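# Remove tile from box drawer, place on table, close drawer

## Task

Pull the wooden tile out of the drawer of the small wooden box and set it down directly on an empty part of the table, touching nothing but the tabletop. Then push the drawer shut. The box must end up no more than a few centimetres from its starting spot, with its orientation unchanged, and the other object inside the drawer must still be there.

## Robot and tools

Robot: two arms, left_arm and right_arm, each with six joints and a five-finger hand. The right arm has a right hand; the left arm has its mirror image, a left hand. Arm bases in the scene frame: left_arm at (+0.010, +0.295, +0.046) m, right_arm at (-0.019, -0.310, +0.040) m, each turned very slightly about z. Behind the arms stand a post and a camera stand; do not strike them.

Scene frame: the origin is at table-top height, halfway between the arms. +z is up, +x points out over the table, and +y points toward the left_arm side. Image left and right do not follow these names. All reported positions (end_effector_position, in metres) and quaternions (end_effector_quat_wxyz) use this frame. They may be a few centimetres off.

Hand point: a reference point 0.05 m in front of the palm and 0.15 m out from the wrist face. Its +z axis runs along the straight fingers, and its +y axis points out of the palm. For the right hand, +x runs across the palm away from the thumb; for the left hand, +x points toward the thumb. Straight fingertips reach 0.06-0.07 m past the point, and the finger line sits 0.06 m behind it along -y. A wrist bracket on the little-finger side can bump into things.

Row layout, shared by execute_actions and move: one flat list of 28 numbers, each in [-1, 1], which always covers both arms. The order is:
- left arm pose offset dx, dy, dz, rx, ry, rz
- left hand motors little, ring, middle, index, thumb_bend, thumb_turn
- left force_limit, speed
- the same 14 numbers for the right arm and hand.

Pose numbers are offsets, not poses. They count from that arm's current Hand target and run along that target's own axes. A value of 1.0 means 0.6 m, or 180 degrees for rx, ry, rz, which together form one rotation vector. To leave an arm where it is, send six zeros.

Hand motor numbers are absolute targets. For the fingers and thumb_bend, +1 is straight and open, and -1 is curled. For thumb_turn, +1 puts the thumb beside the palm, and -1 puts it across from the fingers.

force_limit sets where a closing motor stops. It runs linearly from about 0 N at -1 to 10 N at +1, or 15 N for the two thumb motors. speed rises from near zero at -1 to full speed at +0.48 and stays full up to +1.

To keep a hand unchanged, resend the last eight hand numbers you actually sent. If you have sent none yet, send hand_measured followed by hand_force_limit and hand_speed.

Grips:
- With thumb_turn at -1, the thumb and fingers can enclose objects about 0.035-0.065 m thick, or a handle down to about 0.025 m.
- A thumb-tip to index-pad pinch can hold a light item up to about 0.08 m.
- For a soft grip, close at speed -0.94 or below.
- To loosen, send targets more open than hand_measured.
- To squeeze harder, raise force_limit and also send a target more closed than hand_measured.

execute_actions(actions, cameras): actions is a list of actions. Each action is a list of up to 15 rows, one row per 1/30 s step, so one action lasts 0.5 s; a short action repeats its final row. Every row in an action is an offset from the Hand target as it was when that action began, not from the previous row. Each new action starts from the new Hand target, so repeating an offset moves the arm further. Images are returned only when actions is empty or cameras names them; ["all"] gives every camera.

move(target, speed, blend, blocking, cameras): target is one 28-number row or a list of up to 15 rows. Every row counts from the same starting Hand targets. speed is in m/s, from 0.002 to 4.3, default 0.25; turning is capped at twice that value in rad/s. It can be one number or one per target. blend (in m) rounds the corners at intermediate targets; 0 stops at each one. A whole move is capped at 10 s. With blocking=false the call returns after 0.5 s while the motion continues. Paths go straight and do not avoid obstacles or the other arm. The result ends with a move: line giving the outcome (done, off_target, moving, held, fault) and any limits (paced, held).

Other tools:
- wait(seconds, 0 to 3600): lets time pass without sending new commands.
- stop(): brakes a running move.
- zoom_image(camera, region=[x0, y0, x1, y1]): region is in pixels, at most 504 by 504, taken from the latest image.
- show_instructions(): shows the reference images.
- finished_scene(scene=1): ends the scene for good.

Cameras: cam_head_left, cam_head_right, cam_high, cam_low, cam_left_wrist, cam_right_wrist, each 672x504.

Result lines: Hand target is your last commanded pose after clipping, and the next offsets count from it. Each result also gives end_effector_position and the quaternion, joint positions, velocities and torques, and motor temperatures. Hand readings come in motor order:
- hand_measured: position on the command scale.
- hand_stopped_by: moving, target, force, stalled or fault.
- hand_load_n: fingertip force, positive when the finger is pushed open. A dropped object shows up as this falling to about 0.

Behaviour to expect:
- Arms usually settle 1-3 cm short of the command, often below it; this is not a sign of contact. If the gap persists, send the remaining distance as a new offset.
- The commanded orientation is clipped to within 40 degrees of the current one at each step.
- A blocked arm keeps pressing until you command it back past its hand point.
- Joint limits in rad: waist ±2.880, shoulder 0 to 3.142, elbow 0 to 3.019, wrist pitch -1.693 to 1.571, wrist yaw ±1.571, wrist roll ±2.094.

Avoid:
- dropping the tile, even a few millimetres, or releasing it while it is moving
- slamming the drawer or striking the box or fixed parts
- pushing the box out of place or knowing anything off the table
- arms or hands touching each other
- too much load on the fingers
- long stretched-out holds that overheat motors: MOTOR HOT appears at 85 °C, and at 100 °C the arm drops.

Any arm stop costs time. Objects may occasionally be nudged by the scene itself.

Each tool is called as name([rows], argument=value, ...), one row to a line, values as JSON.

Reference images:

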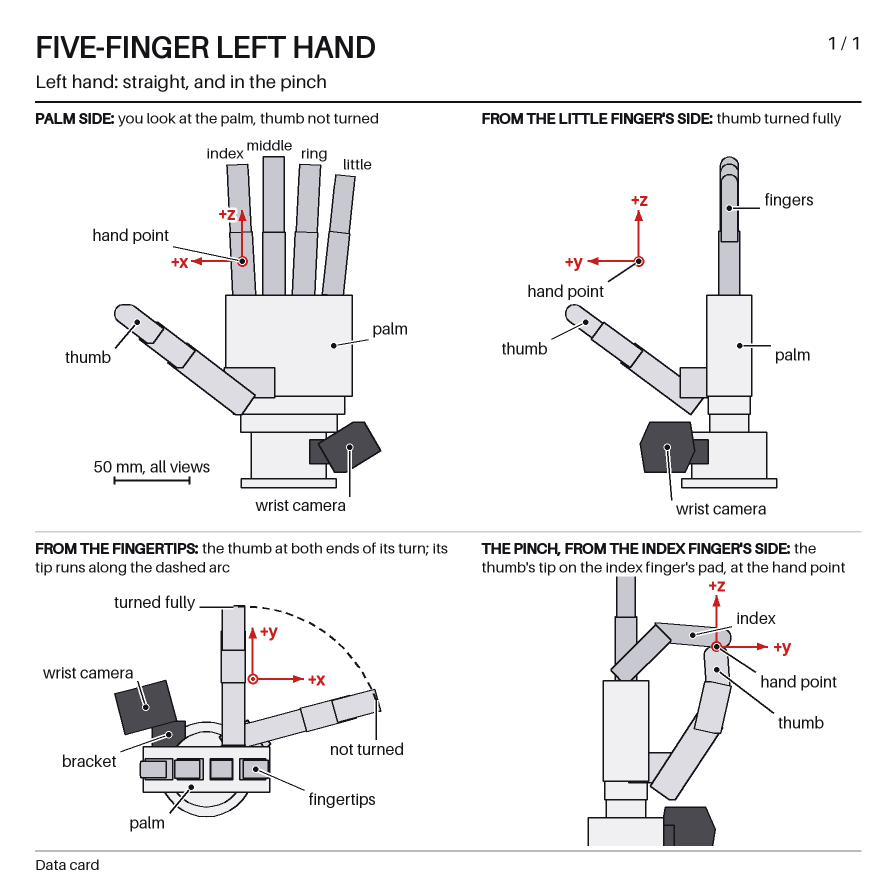

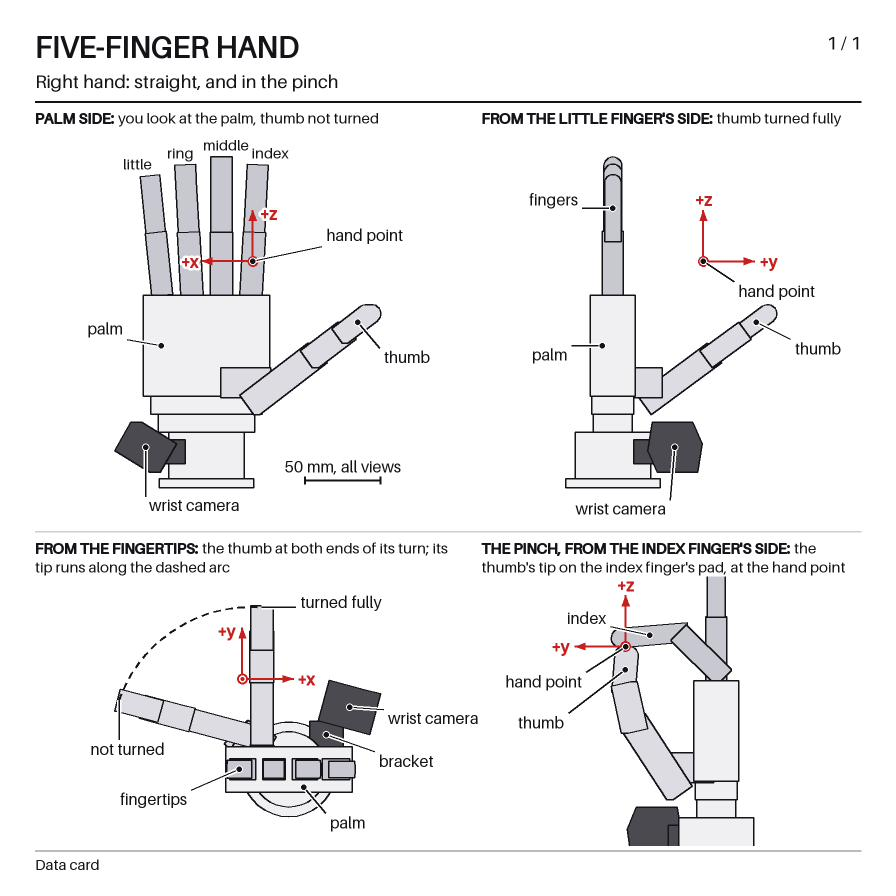

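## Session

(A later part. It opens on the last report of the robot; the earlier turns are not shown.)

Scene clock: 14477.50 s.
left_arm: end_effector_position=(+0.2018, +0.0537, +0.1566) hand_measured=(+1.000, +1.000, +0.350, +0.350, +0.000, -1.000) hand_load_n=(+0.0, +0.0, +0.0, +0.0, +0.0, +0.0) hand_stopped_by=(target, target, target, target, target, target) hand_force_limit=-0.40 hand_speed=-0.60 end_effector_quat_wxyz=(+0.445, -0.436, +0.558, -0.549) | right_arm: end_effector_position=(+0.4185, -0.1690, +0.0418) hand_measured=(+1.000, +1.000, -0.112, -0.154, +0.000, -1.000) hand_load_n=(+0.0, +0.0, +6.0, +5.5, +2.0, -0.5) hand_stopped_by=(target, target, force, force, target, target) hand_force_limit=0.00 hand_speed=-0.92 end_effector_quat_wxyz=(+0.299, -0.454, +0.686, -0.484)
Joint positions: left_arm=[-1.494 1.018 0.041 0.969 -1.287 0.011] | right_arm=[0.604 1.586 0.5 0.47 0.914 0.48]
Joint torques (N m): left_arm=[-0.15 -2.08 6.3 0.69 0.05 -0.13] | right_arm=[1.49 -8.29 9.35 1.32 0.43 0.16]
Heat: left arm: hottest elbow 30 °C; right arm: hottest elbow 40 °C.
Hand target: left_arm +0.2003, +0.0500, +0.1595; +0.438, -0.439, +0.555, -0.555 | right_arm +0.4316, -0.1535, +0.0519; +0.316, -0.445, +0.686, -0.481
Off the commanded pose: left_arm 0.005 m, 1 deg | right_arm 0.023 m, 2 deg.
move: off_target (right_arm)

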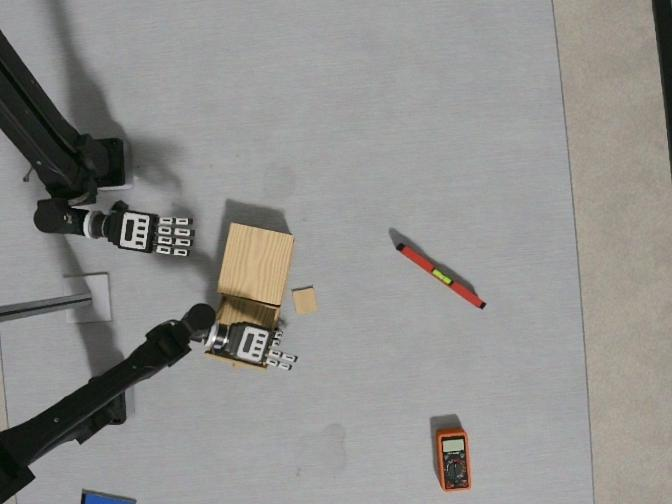

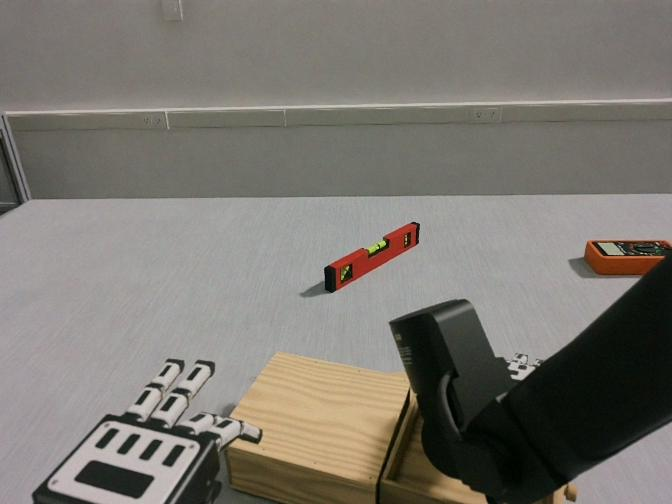

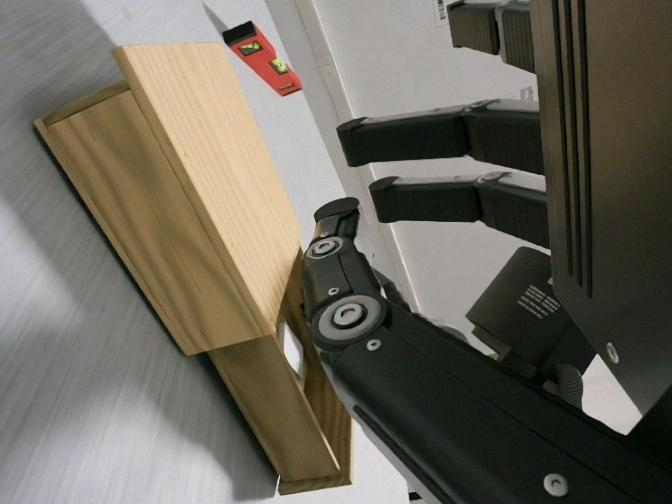

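move(target=[0,0,0,0,0,0,1,1,0.35,0.35,0,-1,-0.4,-0.6,0.0683,-0.0015,-0.001,0,0.0063,0.0023,1,1,-0.3,-0.3,0,-1,0.0,-0.92], speed=0.05, cameras=["cam_high","cam_low","cam_left_wrist"])

zoom_image(camera="cam_high", region=[200, 285, 250, 335])

zoom_image(camera="cam_high", region=[250, 285, 300, 335])

Scene clock: 14521.40 s.
left_arm: end_effector_position=(+0.2018, +0.0537, +0.1566) hand_measured=(+1.000, +1.000, +0.350, +0.350, +0.000, -1.000) hand_load_n=(+0.0, +0.0, +0.0, +0.0, +0.0, +0.0) hand_stopped_by=(target, target, target, target, target, target) hand_force_limit=-0.40 hand_speed=-0.60 end_effector_quat_wxyz=(+0.445, -0.436, +0.558, -0.549) | right_arm: end_effector_position=(+0.4092, -0.1863, +0.0422) hand_measured=(+1.000, +1.000, -0.112, -0.154, +0.000, -1.000) hand_load_n=(+0.0, -0.5, +6.5, +5.5, +2.0, -0.5) hand_stopped_by=(target, target, force, force, target, target) hand_force_limit=0.00 hand_speed=-0.92 end_effector_quat_wxyz=(+0.303, -0.448, +0.691, -0.480)
Joint positions: left_arm=[-1.494 1.018 0.041 0.969 -1.287 0.011] | right_arm=[0.571 1.552 0.449 0.505 0.885 0.473]
Joint torques (N m): left_arm=[-0.09 -2.2 6.3 0.69 0.05 -0.13] | right_arm=[-0.56 -9.76 6.09 2.21 0.27 -0.08]
Heat: left arm: hottest elbow 30 °C; right arm: hottest elbow 40 °C.
Hand target: left_arm +0.2003, +0.0500, +0.1595; +0.438, -0.439, +0.555, -0.555 | right_arm +0.4147, -0.1909, +0.0527; +0.311, -0.438, +0.691, -0.484
Off the commanded pose: left_arm 0.005 m, 1 deg | right_arm 0.013 m, 2 deg.
move: off_target (right_arm)

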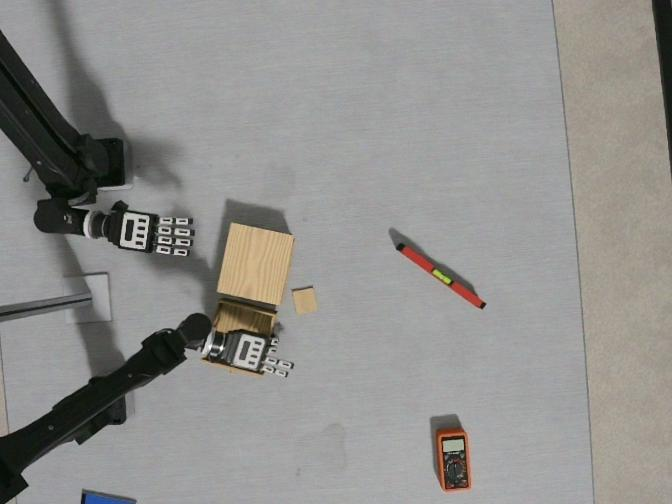

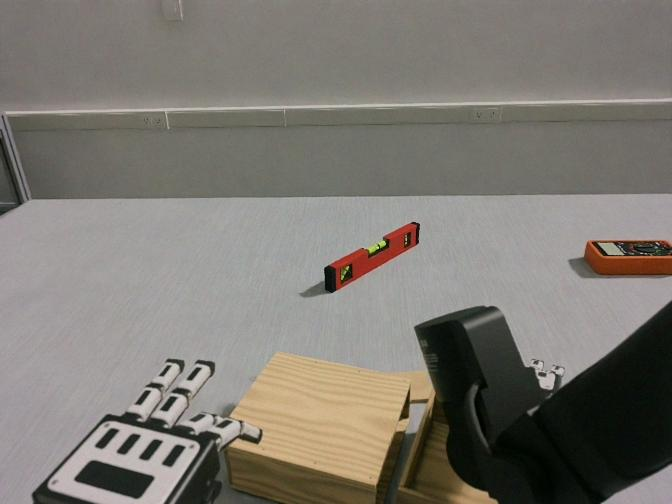

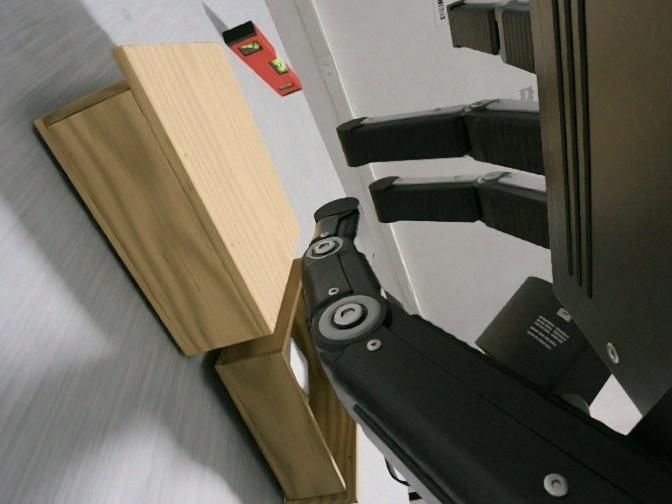

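Scaled by 10.080 from the camera's image (finer frame: 960x720).

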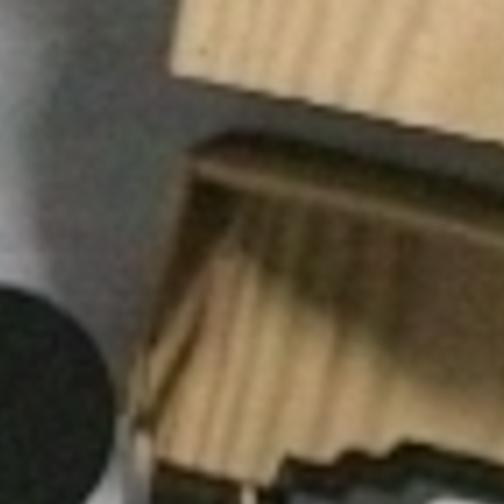

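Scaled by 10.080 from the camera's image (finer frame: 960x720).

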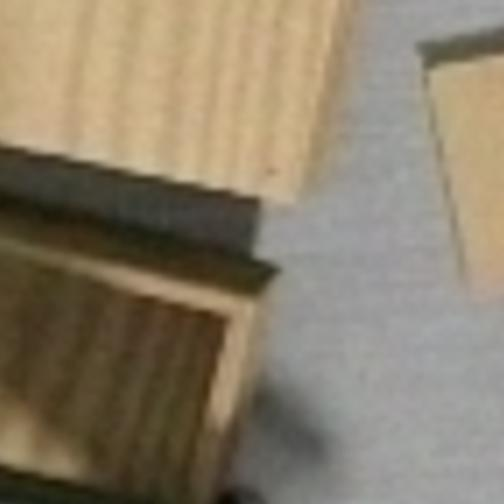

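move(target=[0,0,0,0,0,0,1,1,0.35,0.35,0,-1,-0.4,-0.6,-0.0578,0.0038,-0.0062,0,0,0,1,1,-0.3,-0.3,0,-1,0.0,-0.92], speed=0.05, cameras=["cam_high","cam_low","cam_left_wrist"])

zoom_image(camera="cam_high", region=[200, 285, 250, 335])

zoom_image(camera="cam_high", region=[250, 285, 300, 335])

zoom_image(camera="cam_low", region=[360, 374, 460, 504])

zoom_image(camera="cam_left_wrist", region=[180, 320, 300, 420])

Scene clock: 14568.90 s.
left_arm: end_effector_position=(+0.2018, +0.0537, +0.1566) hand_measured=(+1.000, +1.000, +0.350, +0.350, +0.000, -1.000) hand_load_n=(+0.0, +0.0, +0.0, +0.0, +0.0, +0.0) hand_stopped_by=(target, target, target, target, target, target) hand_force_limit=-0.40 hand_speed=-0.60 end_effector_quat_wxyz=(+0.445, -0.436, +0.558, -0.549) | right_arm: end_effector_position=(+0.4125, -0.1729, +0.0421) hand_measured=(+1.000, +1.000, -0.112, -0.154, +0.000, -1.000) hand_load_n=(+0.0, +0.0, +6.0, +5.0, +2.0, -0.5) hand_stopped_by=(target, target, force, force, target, target) hand_force_limit=0.00 hand_speed=-0.92 end_effector_quat_wxyz=(+0.294, -0.447, +0.690, -0.487)
Joint positions: left_arm=[-1.494 1.018 0.041 0.969 -1.287 0.011] | right_arm=[0.61 1.574 0.491 0.446 0.937 0.506]
Joint torques (N m): left_arm=[-0.03 -2.26 6.32 0.69 0.04 -0.13] | right_arm=[1.44 -8.12 9.31 1.31 0.45 0.16]
Heat: left arm: hottest elbow 30 °C; right arm: hottest elbow 38 °C.
Hand target: left_arm +0.2003, +0.0500, +0.1595; +0.438, -0.439, +0.555, -0.555 | right_arm +0.4256, -0.1576, +0.0520; +0.311, -0.438, +0.691, -0.484
Off the commanded pose: left_arm 0.005 m, 1 deg | right_arm 0.022 m, 2 deg.
move: off_target (right_arm)

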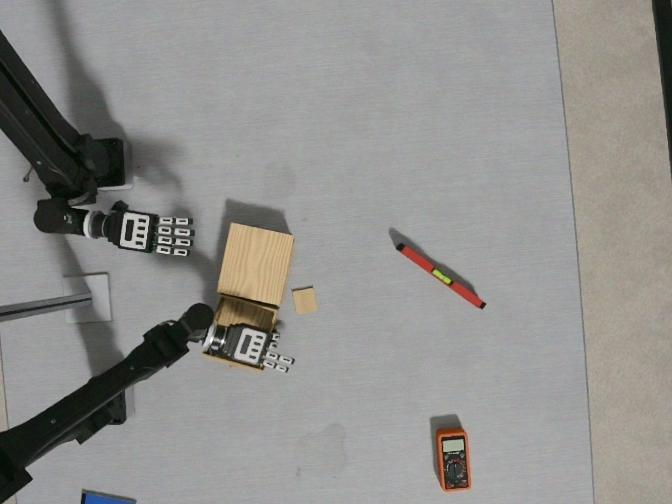

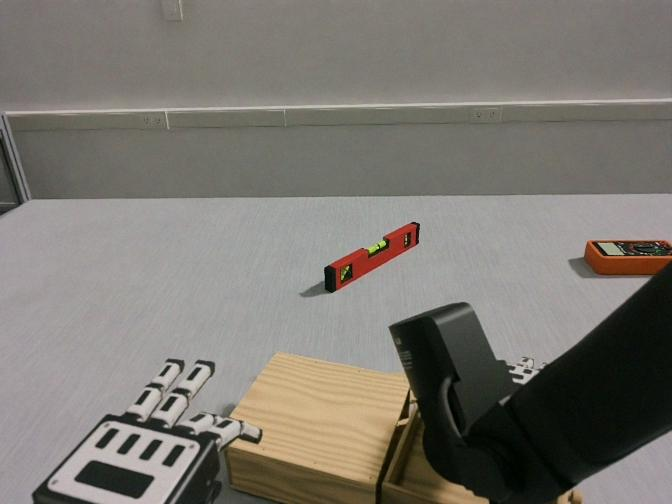

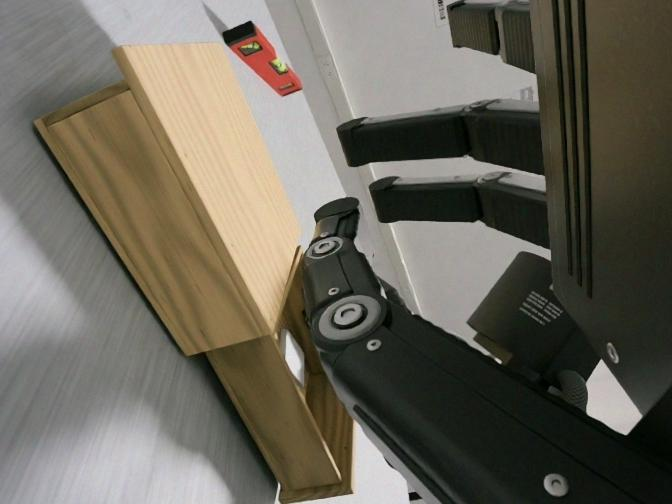

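Scaled by 10.080 from the camera's image (finer frame: 960x720).

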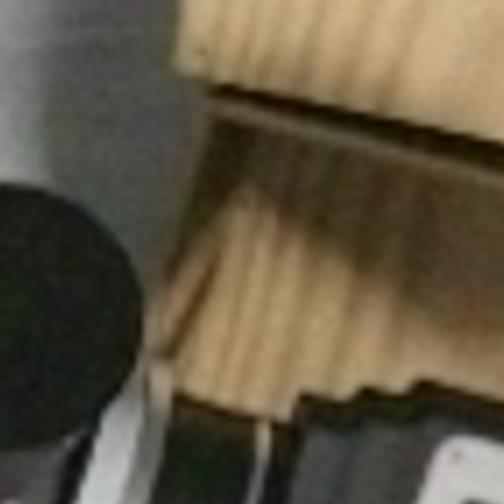

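Scaled by 10.080 from the camera's image (finer frame: 960x720).

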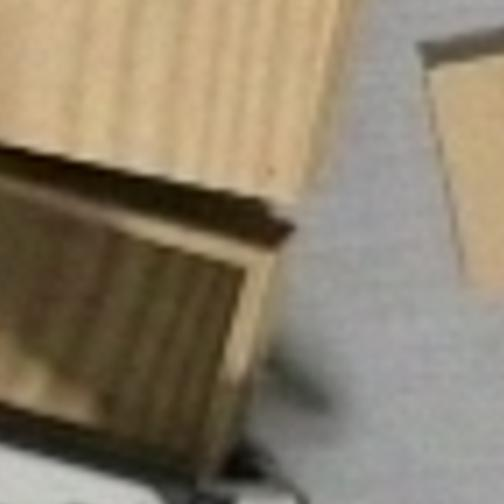

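Scaled by 3.877 from the camera's image (finer frame: 960x720).

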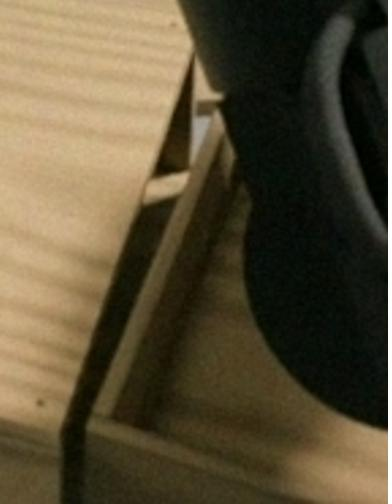

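Scaled by 4.200 from the camera's image (finer frame: 960x720).

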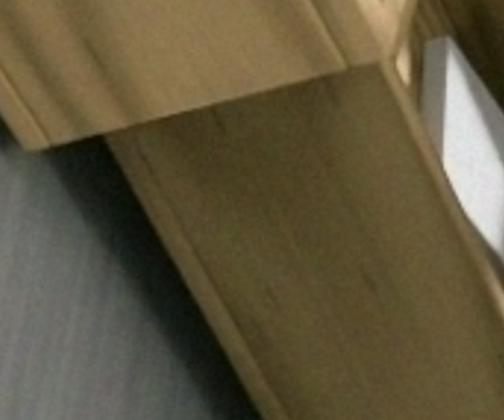

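move([
  [0,0,0,0,0,0,1,1,0.35,0.35,0,-1,-0.4,-0.6,0.0788,-0.001,-0.0002,0,0.0313,0.0114,1,1,-0.3,-0.3,0,-1,0.0,-0.92],
  [0,0,0,0,0,0,1,1,0.35,0.35,0,-1,-0.4,-0.6,-0.0032,0.0037,-0.0102,0,0.0313,0.0114,1,1,-0.3,-0.3,0,-1,0.0,-0.92],
], speed=0.05, cameras=["cam_high","cam_low","cam_left_wrist"])

zoom_image(camera="cam_high", region=[200, 285, 250, 335])

zoom_image(camera="cam_high", region=[250, 285, 300, 335])

zoom_image(camera="cam_low", region=[360, 374, 460, 504])

zoom_image(camera="cam_left_wrist", region=[180, 320, 300, 420])

Scene clock: 14613.27 s.
left_arm: end_effector_position=(+0.2018, +0.0537, +0.1566) hand_measured=(+1.000, +1.000, +0.350, +0.350, +0.000, -1.000) hand_load_n=(+0.0, +0.0, +0.0, +0.0, +0.5, +0.0) hand_stopped_by=(target, target, target, target, target, target) hand_force_limit=-0.40 hand_speed=-0.60 end_effector_quat_wxyz=(+0.445, -0.436, +0.558, -0.549) | right_arm: end_effector_position=(+0.4062, -0.1719, +0.0406) hand_measured=(+1.000, +1.000, -0.112, -0.154, +0.000, -1.000) hand_load_n=(+0.0, +0.0, +8.0, +3.5, +2.0, -1.5) hand_stopped_by=(target, target, force, force, target, target) hand_force_limit=0.00 hand_speed=-0.92 end_effector_quat_wxyz=(+0.265, -0.411, +0.712, -0.504)
Joint positions: left_arm=[-1.494 1.018 0.041 0.969 -1.287 0.011] | right_arm=[0.656 1.583 0.543 0.245 1.055 0.684]
Joint torques (N m): left_arm=[-0.15 -2.43 6.28 0.65 0.03 -0.13] | right_arm=[1.67 -8.41 9.88 1.13 0.55 0.16]
Heat: left arm: hottest elbow 30 °C; right arm: hottest elbow 40 °C.
Hand target: left_arm +0.2003, +0.0500, +0.1595; +0.438, -0.439, +0.555, -0.555 | right_arm +0.4205, -0.1531, +0.0521; +0.285, -0.401, +0.713, -0.500
Off the commanded pose: left_arm 0.005 m, 1 deg | right_arm 0.026 m, 3 deg.
move: off_target (right_arm)

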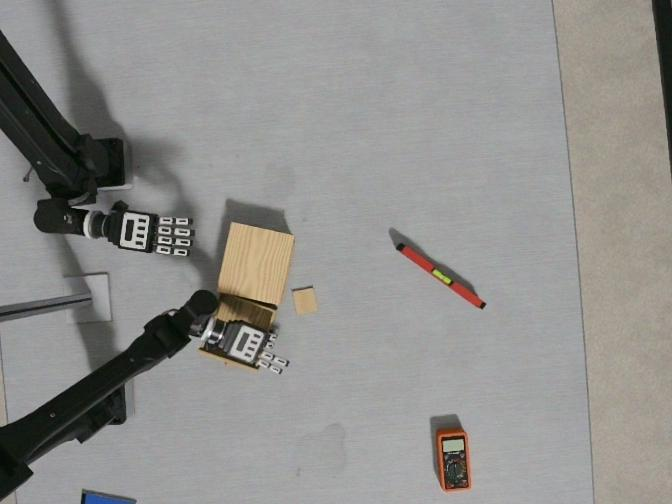

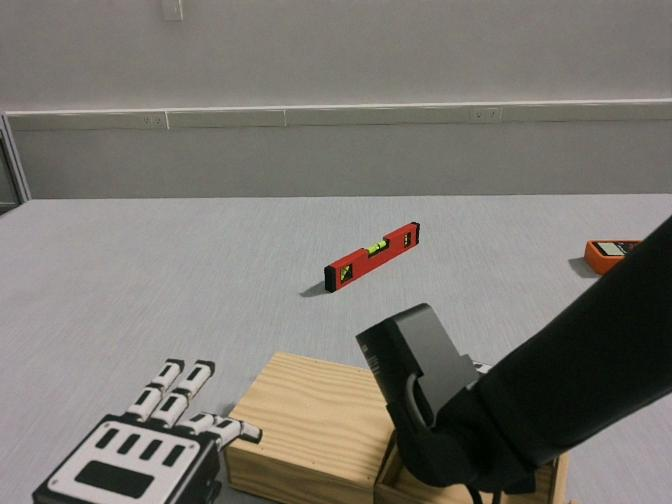

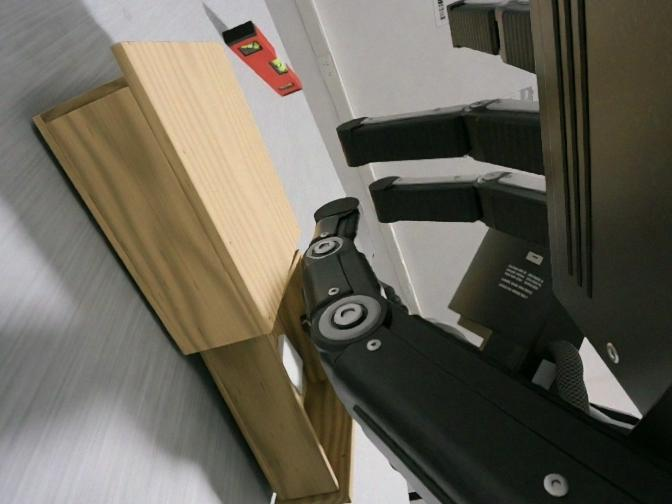

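Scaled by 10.080 from the camera's image (finer frame: 960x720).

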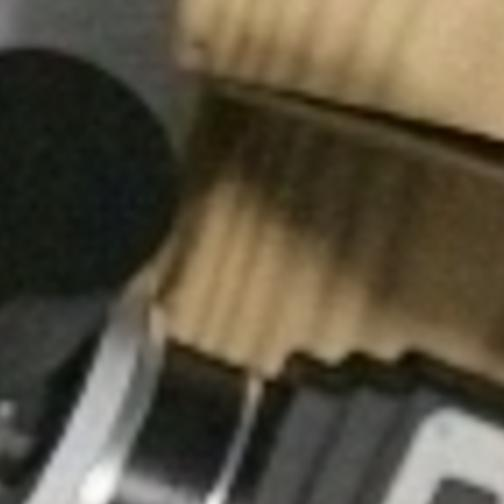

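Scaled by 10.080 from the camera's image (finer frame: 960x720).

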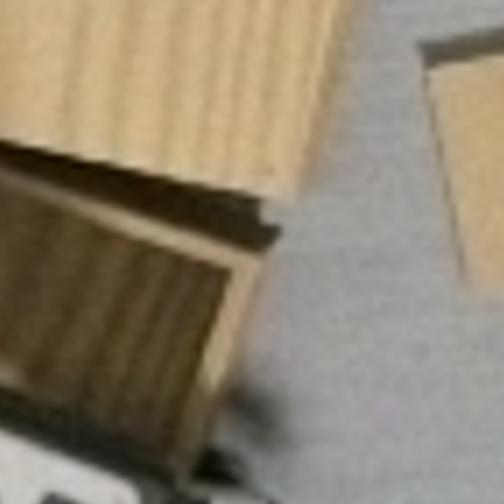

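Scaled by 3.877 from the camera's image (finer frame: 960x720).

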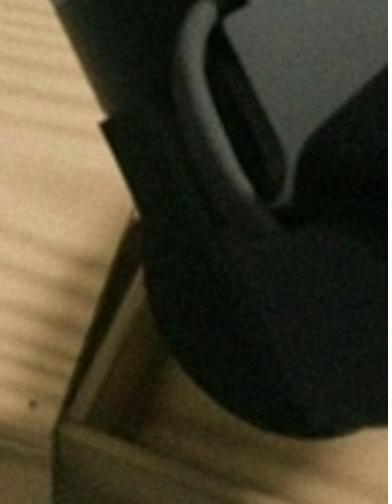

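Scaled by 4.200 from the camera's image (finer frame: 960x720).

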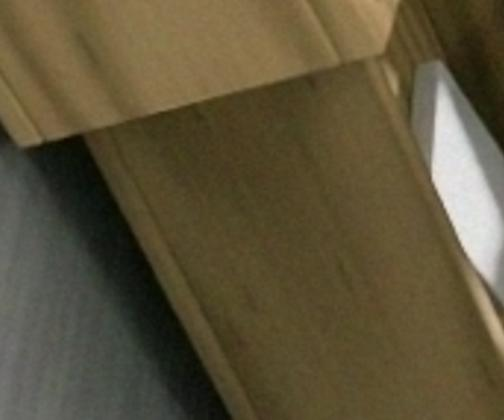

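move(target=[0,0,0,0,0,0,1,1,0.35,0.35,0,-1,-0.4,-0.6,0.0788,-0.001,-0.0002,0,0,0,1,1,-0.3,-0.3,0,-1,0.0,-0.92], speed=0.05, cameras=["cam_high","cam_low","cam_left_wrist"])

zoom_image(camera="cam_high", region=[200, 285, 250, 335])

zoom_image(camera="cam_high", region=[250, 285, 300, 335])

zoom_image(camera="cam_left_wrist", region=[170, 270, 390, 504])

Scene clock: 14636.07 s.
left_arm: end_effector_position=(+0.2018, +0.0537, +0.1566) hand_measured=(+1.000, +1.000, +0.350, +0.350, +0.000, -1.000) hand_load_n=(+0.0, +0.0, +0.0, +0.0, +0.0, +0.0) hand_stopped_by=(target, target, target, target, target, target) hand_force_limit=-0.40 hand_speed=-0.60 end_effector_quat_wxyz=(+0.445, -0.436, +0.558, -0.549) | right_arm: end_effector_position=(+0.3908, -0.1895, +0.0429) hand_measured=(+1.000, +1.000, -0.112, -0.154, +0.000, -1.000) hand_load_n=(+0.0, +0.0, +6.0, +5.5, +2.5, -0.5) hand_stopped_by=(target, target, force, force, target, target) hand_force_limit=0.00 hand_speed=-0.92 end_effector_quat_wxyz=(+0.278, -0.411, +0.712, -0.497)
Joint positions: left_arm=[-1.494 1.018 0.041 0.969 -1.287 0.011] | right_arm=[0.631 1.525 0.458 0.334 1.018 0.641]
Joint torques (N m): left_arm=[-0.15 -2.2 6.27 0.66 0.03 -0.13] | right_arm=[-0.62 -9.41 6.09 2 0.39 -0.14]
Heat: left arm: hottest elbow 30 °C; right arm: hottest elbow 39 °C.
Hand target: left_arm +0.2003, +0.0500, +0.1595; +0.438, -0.439, +0.555, -0.555 | right_arm +0.3961, -0.1937, +0.0523; +0.285, -0.401, +0.713, -0.500
Off the commanded pose: left_arm 0.005 m, 1 deg | right_arm 0.012 m, 1 deg.
move: off_target (right_arm)

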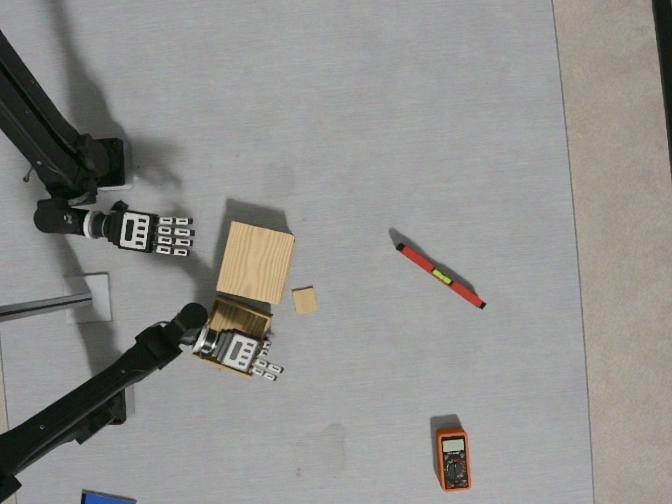

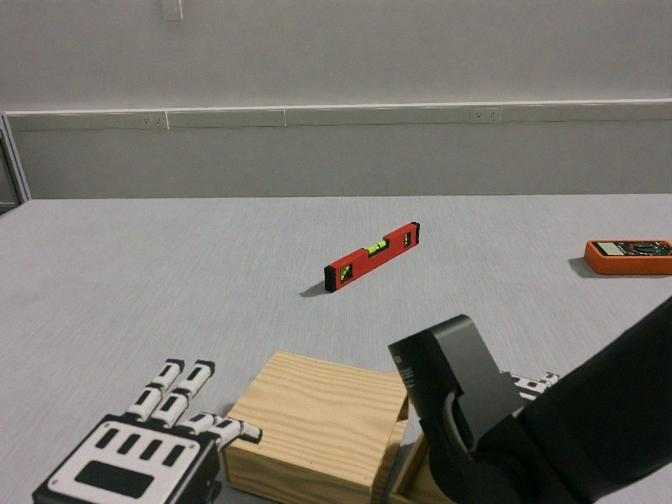

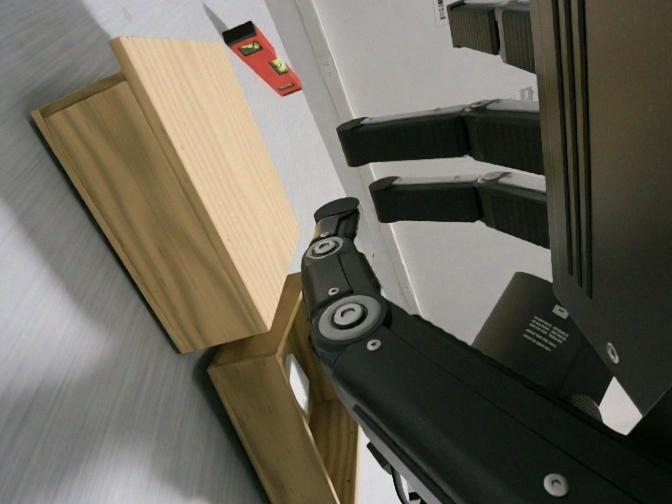

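Scaled by 10.080 from the camera's image (finer frame: 960x720).

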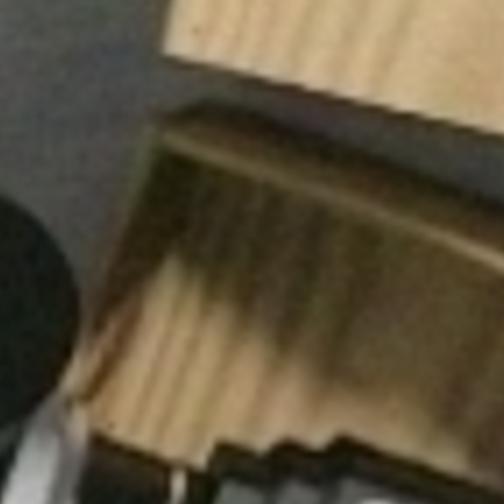

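Scaled by 10.080 from the camera's image (finer frame: 960x720).

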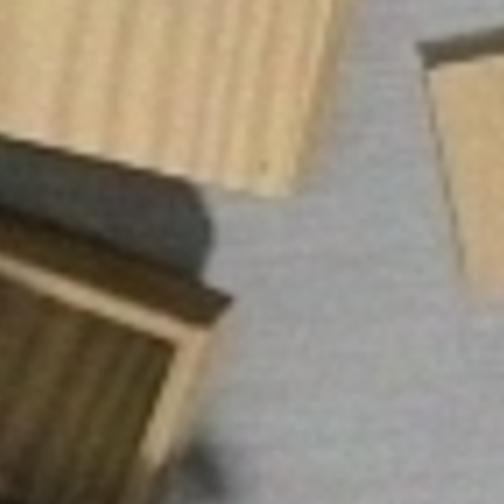

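Scaled by 2.154 from the camera's image (finer frame: 960x720).

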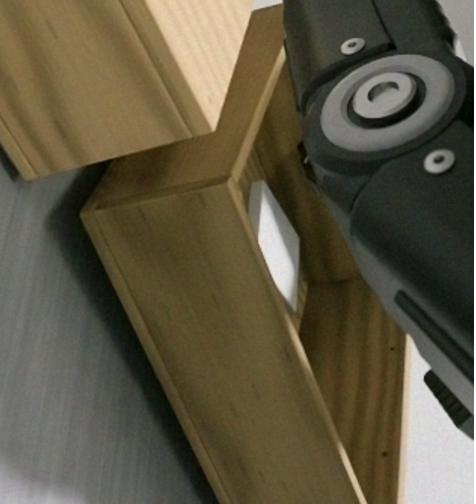

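move(target=[0,0,0,0,0,0,1,1,0.35,0.35,0,-1,-0.4,-0.6,-0.0583,-0.0023,0.0062,0,0,0,1,1,-0.3,-0.3,0,-1,0.0,-0.92], speed=0.05, cameras=["cam_high","cam_low","cam_left_wrist"])

zoom_image(camera="cam_high", region=[200, 285, 250, 335])

zoom_image(camera="cam_high", region=[250, 285, 300, 335])

zoom_image(camera="cam_left_wrist", region=[180, 320, 300, 420])

Scene clock: 14669.83 s.
left_arm: end_effector_position=(+0.2018, +0.0537, +0.1566) hand_measured=(+1.000, +1.000, +0.350, +0.350, +0.000, -1.000) hand_load_n=(-0.5, -0.5, +0.0, +0.0, +0.0, -0.5) hand_stopped_by=(target, target, target, target, target, target) hand_force_limit=-0.40 hand_speed=-0.60 end_effector_quat_wxyz=(+0.445, -0.436, +0.558, -0.549) | right_arm: end_effector_position=(+0.4044, -0.1810, +0.0427) hand_measured=(+1.000, +1.000, -0.112, -0.154, +0.000, -1.000) hand_load_n=(+0.0, +0.0, +6.0, +5.5, +2.0, -0.5) hand_stopped_by=(target, target, force, force, target, target) hand_force_limit=0.00 hand_speed=-0.92 end_effector_quat_wxyz=(+0.269, -0.410, +0.712, -0.503)
Joint positions: left_arm=[-1.494 1.018 0.041 0.969 -1.287 0.011] | right_arm=[0.636 1.563 0.516 0.287 1.037 0.654]
Joint torques (N m): left_arm=[-0.15 -2.37 6.34 0.72 0.04 -0.13] | right_arm=[1.38 -8.12 9.55 1.13 0.56 0.17]
Heat: left arm: hottest elbow 30 °C; right arm: hottest elbow 38 °C.
Hand target: left_arm +0.2003, +0.0500, +0.1595; +0.438, -0.439, +0.555, -0.555 | right_arm +0.4177, -0.1658, +0.0526; +0.285, -0.401, +0.713, -0.500
Off the commanded pose: left_arm 0.005 m, 1 deg | right_arm 0.022 m, 2 deg.
move: off_target (right_arm)

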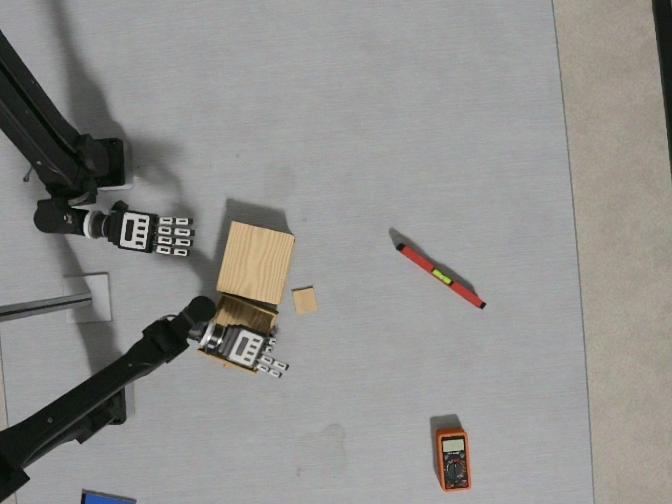

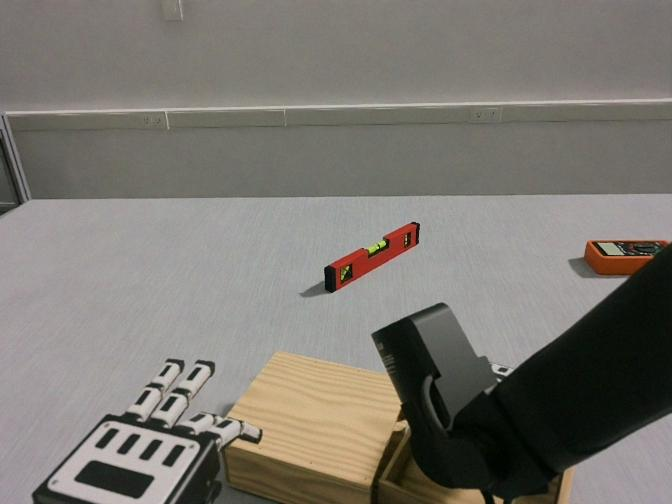

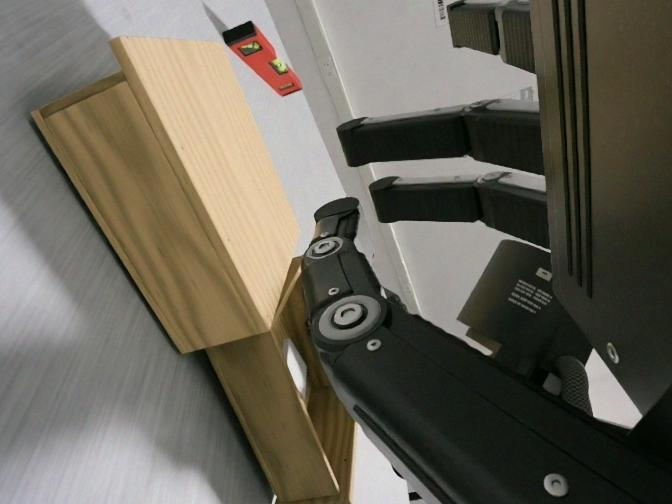

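Scaled by 10.080 from the camera's image (finer frame: 960x720).

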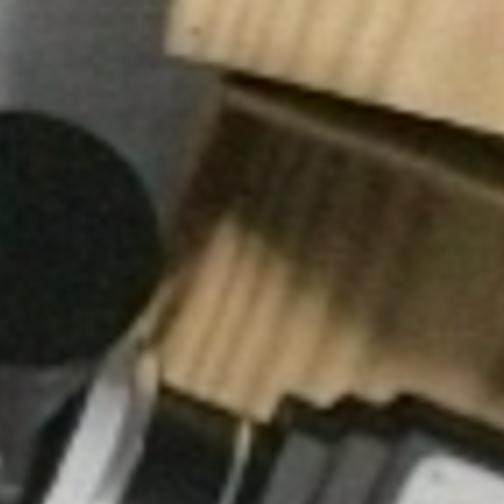

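Scaled by 10.080 from the camera's image (finer frame: 960x720).

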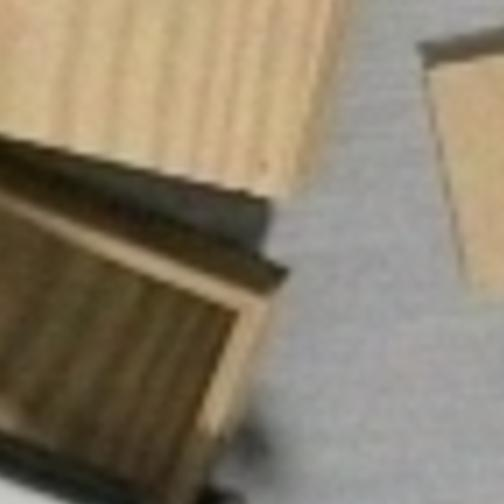

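Scaled by 4.200 from the camera's image (finer frame: 960x720).

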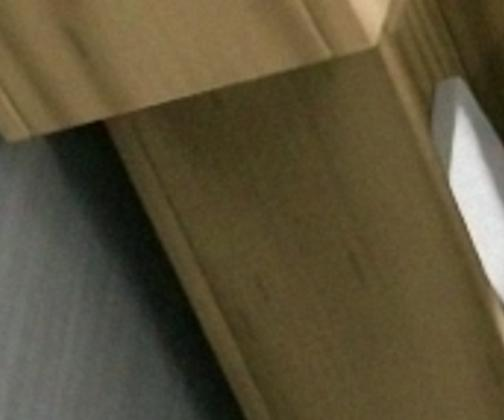

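move(target=[0,0,0,0,0,0,1,1,0.35,0.35,0,-1,-0.4,-0.6,-0.0248,0.0035,-0.0097,0,0,0,1,1,-0.3,-0.3,0,-1,0.0,-0.92], speed=0.04, cameras=["cam_high","cam_low","cam_left_wrist"])

zoom_image(camera="cam_high", region=[200, 285, 250, 335])

zoom_image(camera="cam_high", region=[250, 285, 300, 335])

zoom_image(camera="cam_left_wrist", region=[180, 320, 300, 420])

Scene clock: 14690.80 s.
left_arm: end_effector_position=(+0.2018, +0.0537, +0.1566) hand_measured=(+1.000, +1.000, +0.350, +0.350, +0.000, -1.000) hand_load_n=(+0.0, +0.0, +0.0, +0.0, +0.0, +0.0) hand_stopped_by=(target, target, target, target, target, target) hand_force_limit=-0.40 hand_speed=-0.60 end_effector_quat_wxyz=(+0.445, -0.436, +0.558, -0.549) | right_arm: end_effector_position=(+0.4066, -0.1668, +0.0420) hand_measured=(+1.000, +1.000, -0.112, -0.154, +0.000, -1.000) hand_load_n=(-0.5, +0.0, +6.5, +5.5, +2.5, +0.0) hand_stopped_by=(target, target, force, force, target, target) hand_force_limit=0.00 hand_speed=-0.92 end_effector_quat_wxyz=(+0.267, -0.411, +0.712, -0.503)
Joint positions: left_arm=[-1.494 1.018 0.041 0.969 -1.287 0.011] | right_arm=[0.667 1.584 0.552 0.23 1.061 0.698]
Joint torques (N m): left_arm=[-0.03 -2.2 6.27 0.69 0.04 -0.13] | right_arm=[1.49 -8.53 9.76 1.09 0.59 0.11]
Heat: left arm: hottest elbow 30 °C; right arm: hottest elbow 38 °C.
Hand target: left_arm +0.2003, +0.0500, +0.1595; +0.438, -0.439, +0.555, -0.555 | right_arm +0.4200, -0.1498, +0.0527; +0.285, -0.401, +0.713, -0.500
Off the commanded pose: left_arm 0.005 m, 1 deg | right_arm 0.024 m, 2 deg.
move: off_target (right_arm)

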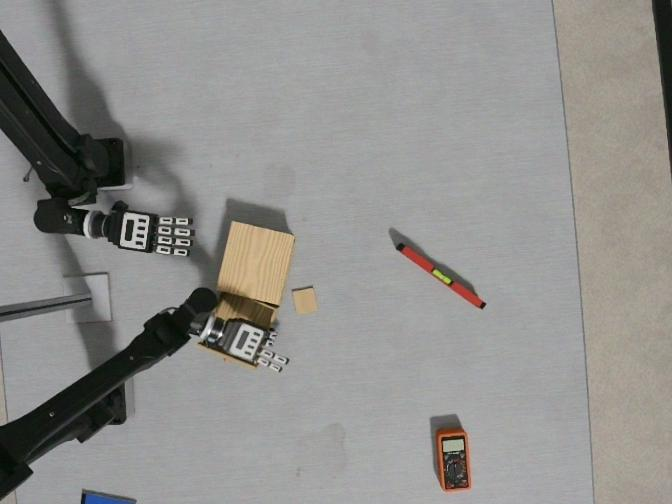

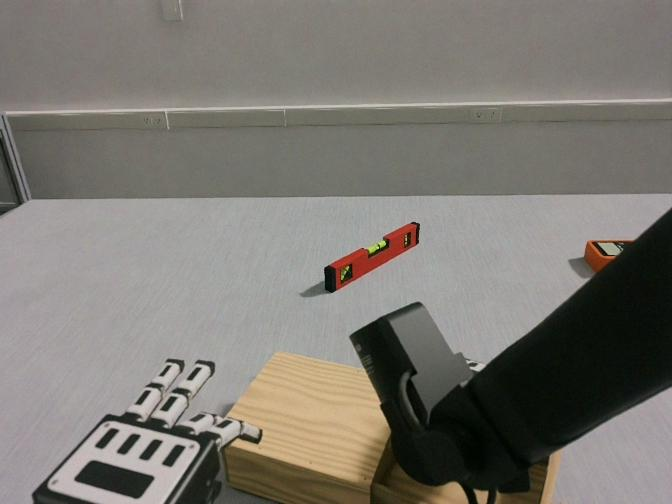

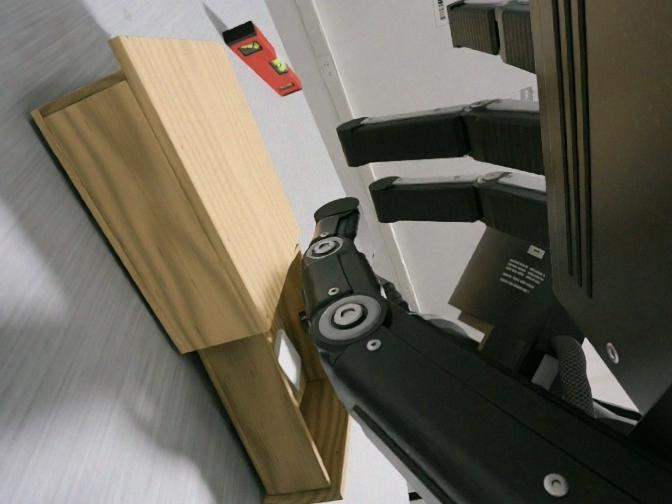

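Scaled by 10.080 from the camera's image (finer frame: 960x720).

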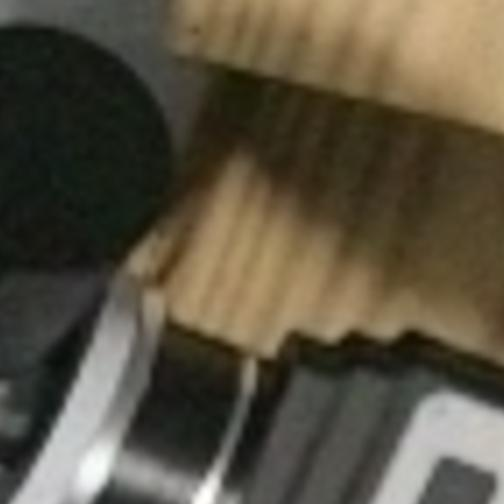

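Scaled by 10.080 from the camera's image (finer frame: 960x720).

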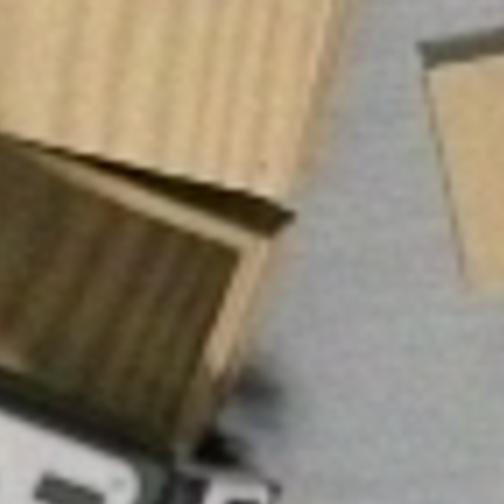

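Scaled by 4.200 from the camera's image (finer frame: 960x720).

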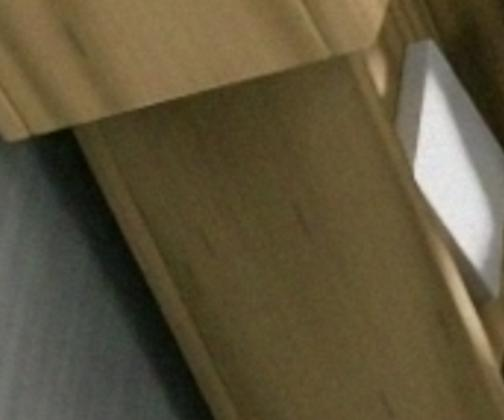

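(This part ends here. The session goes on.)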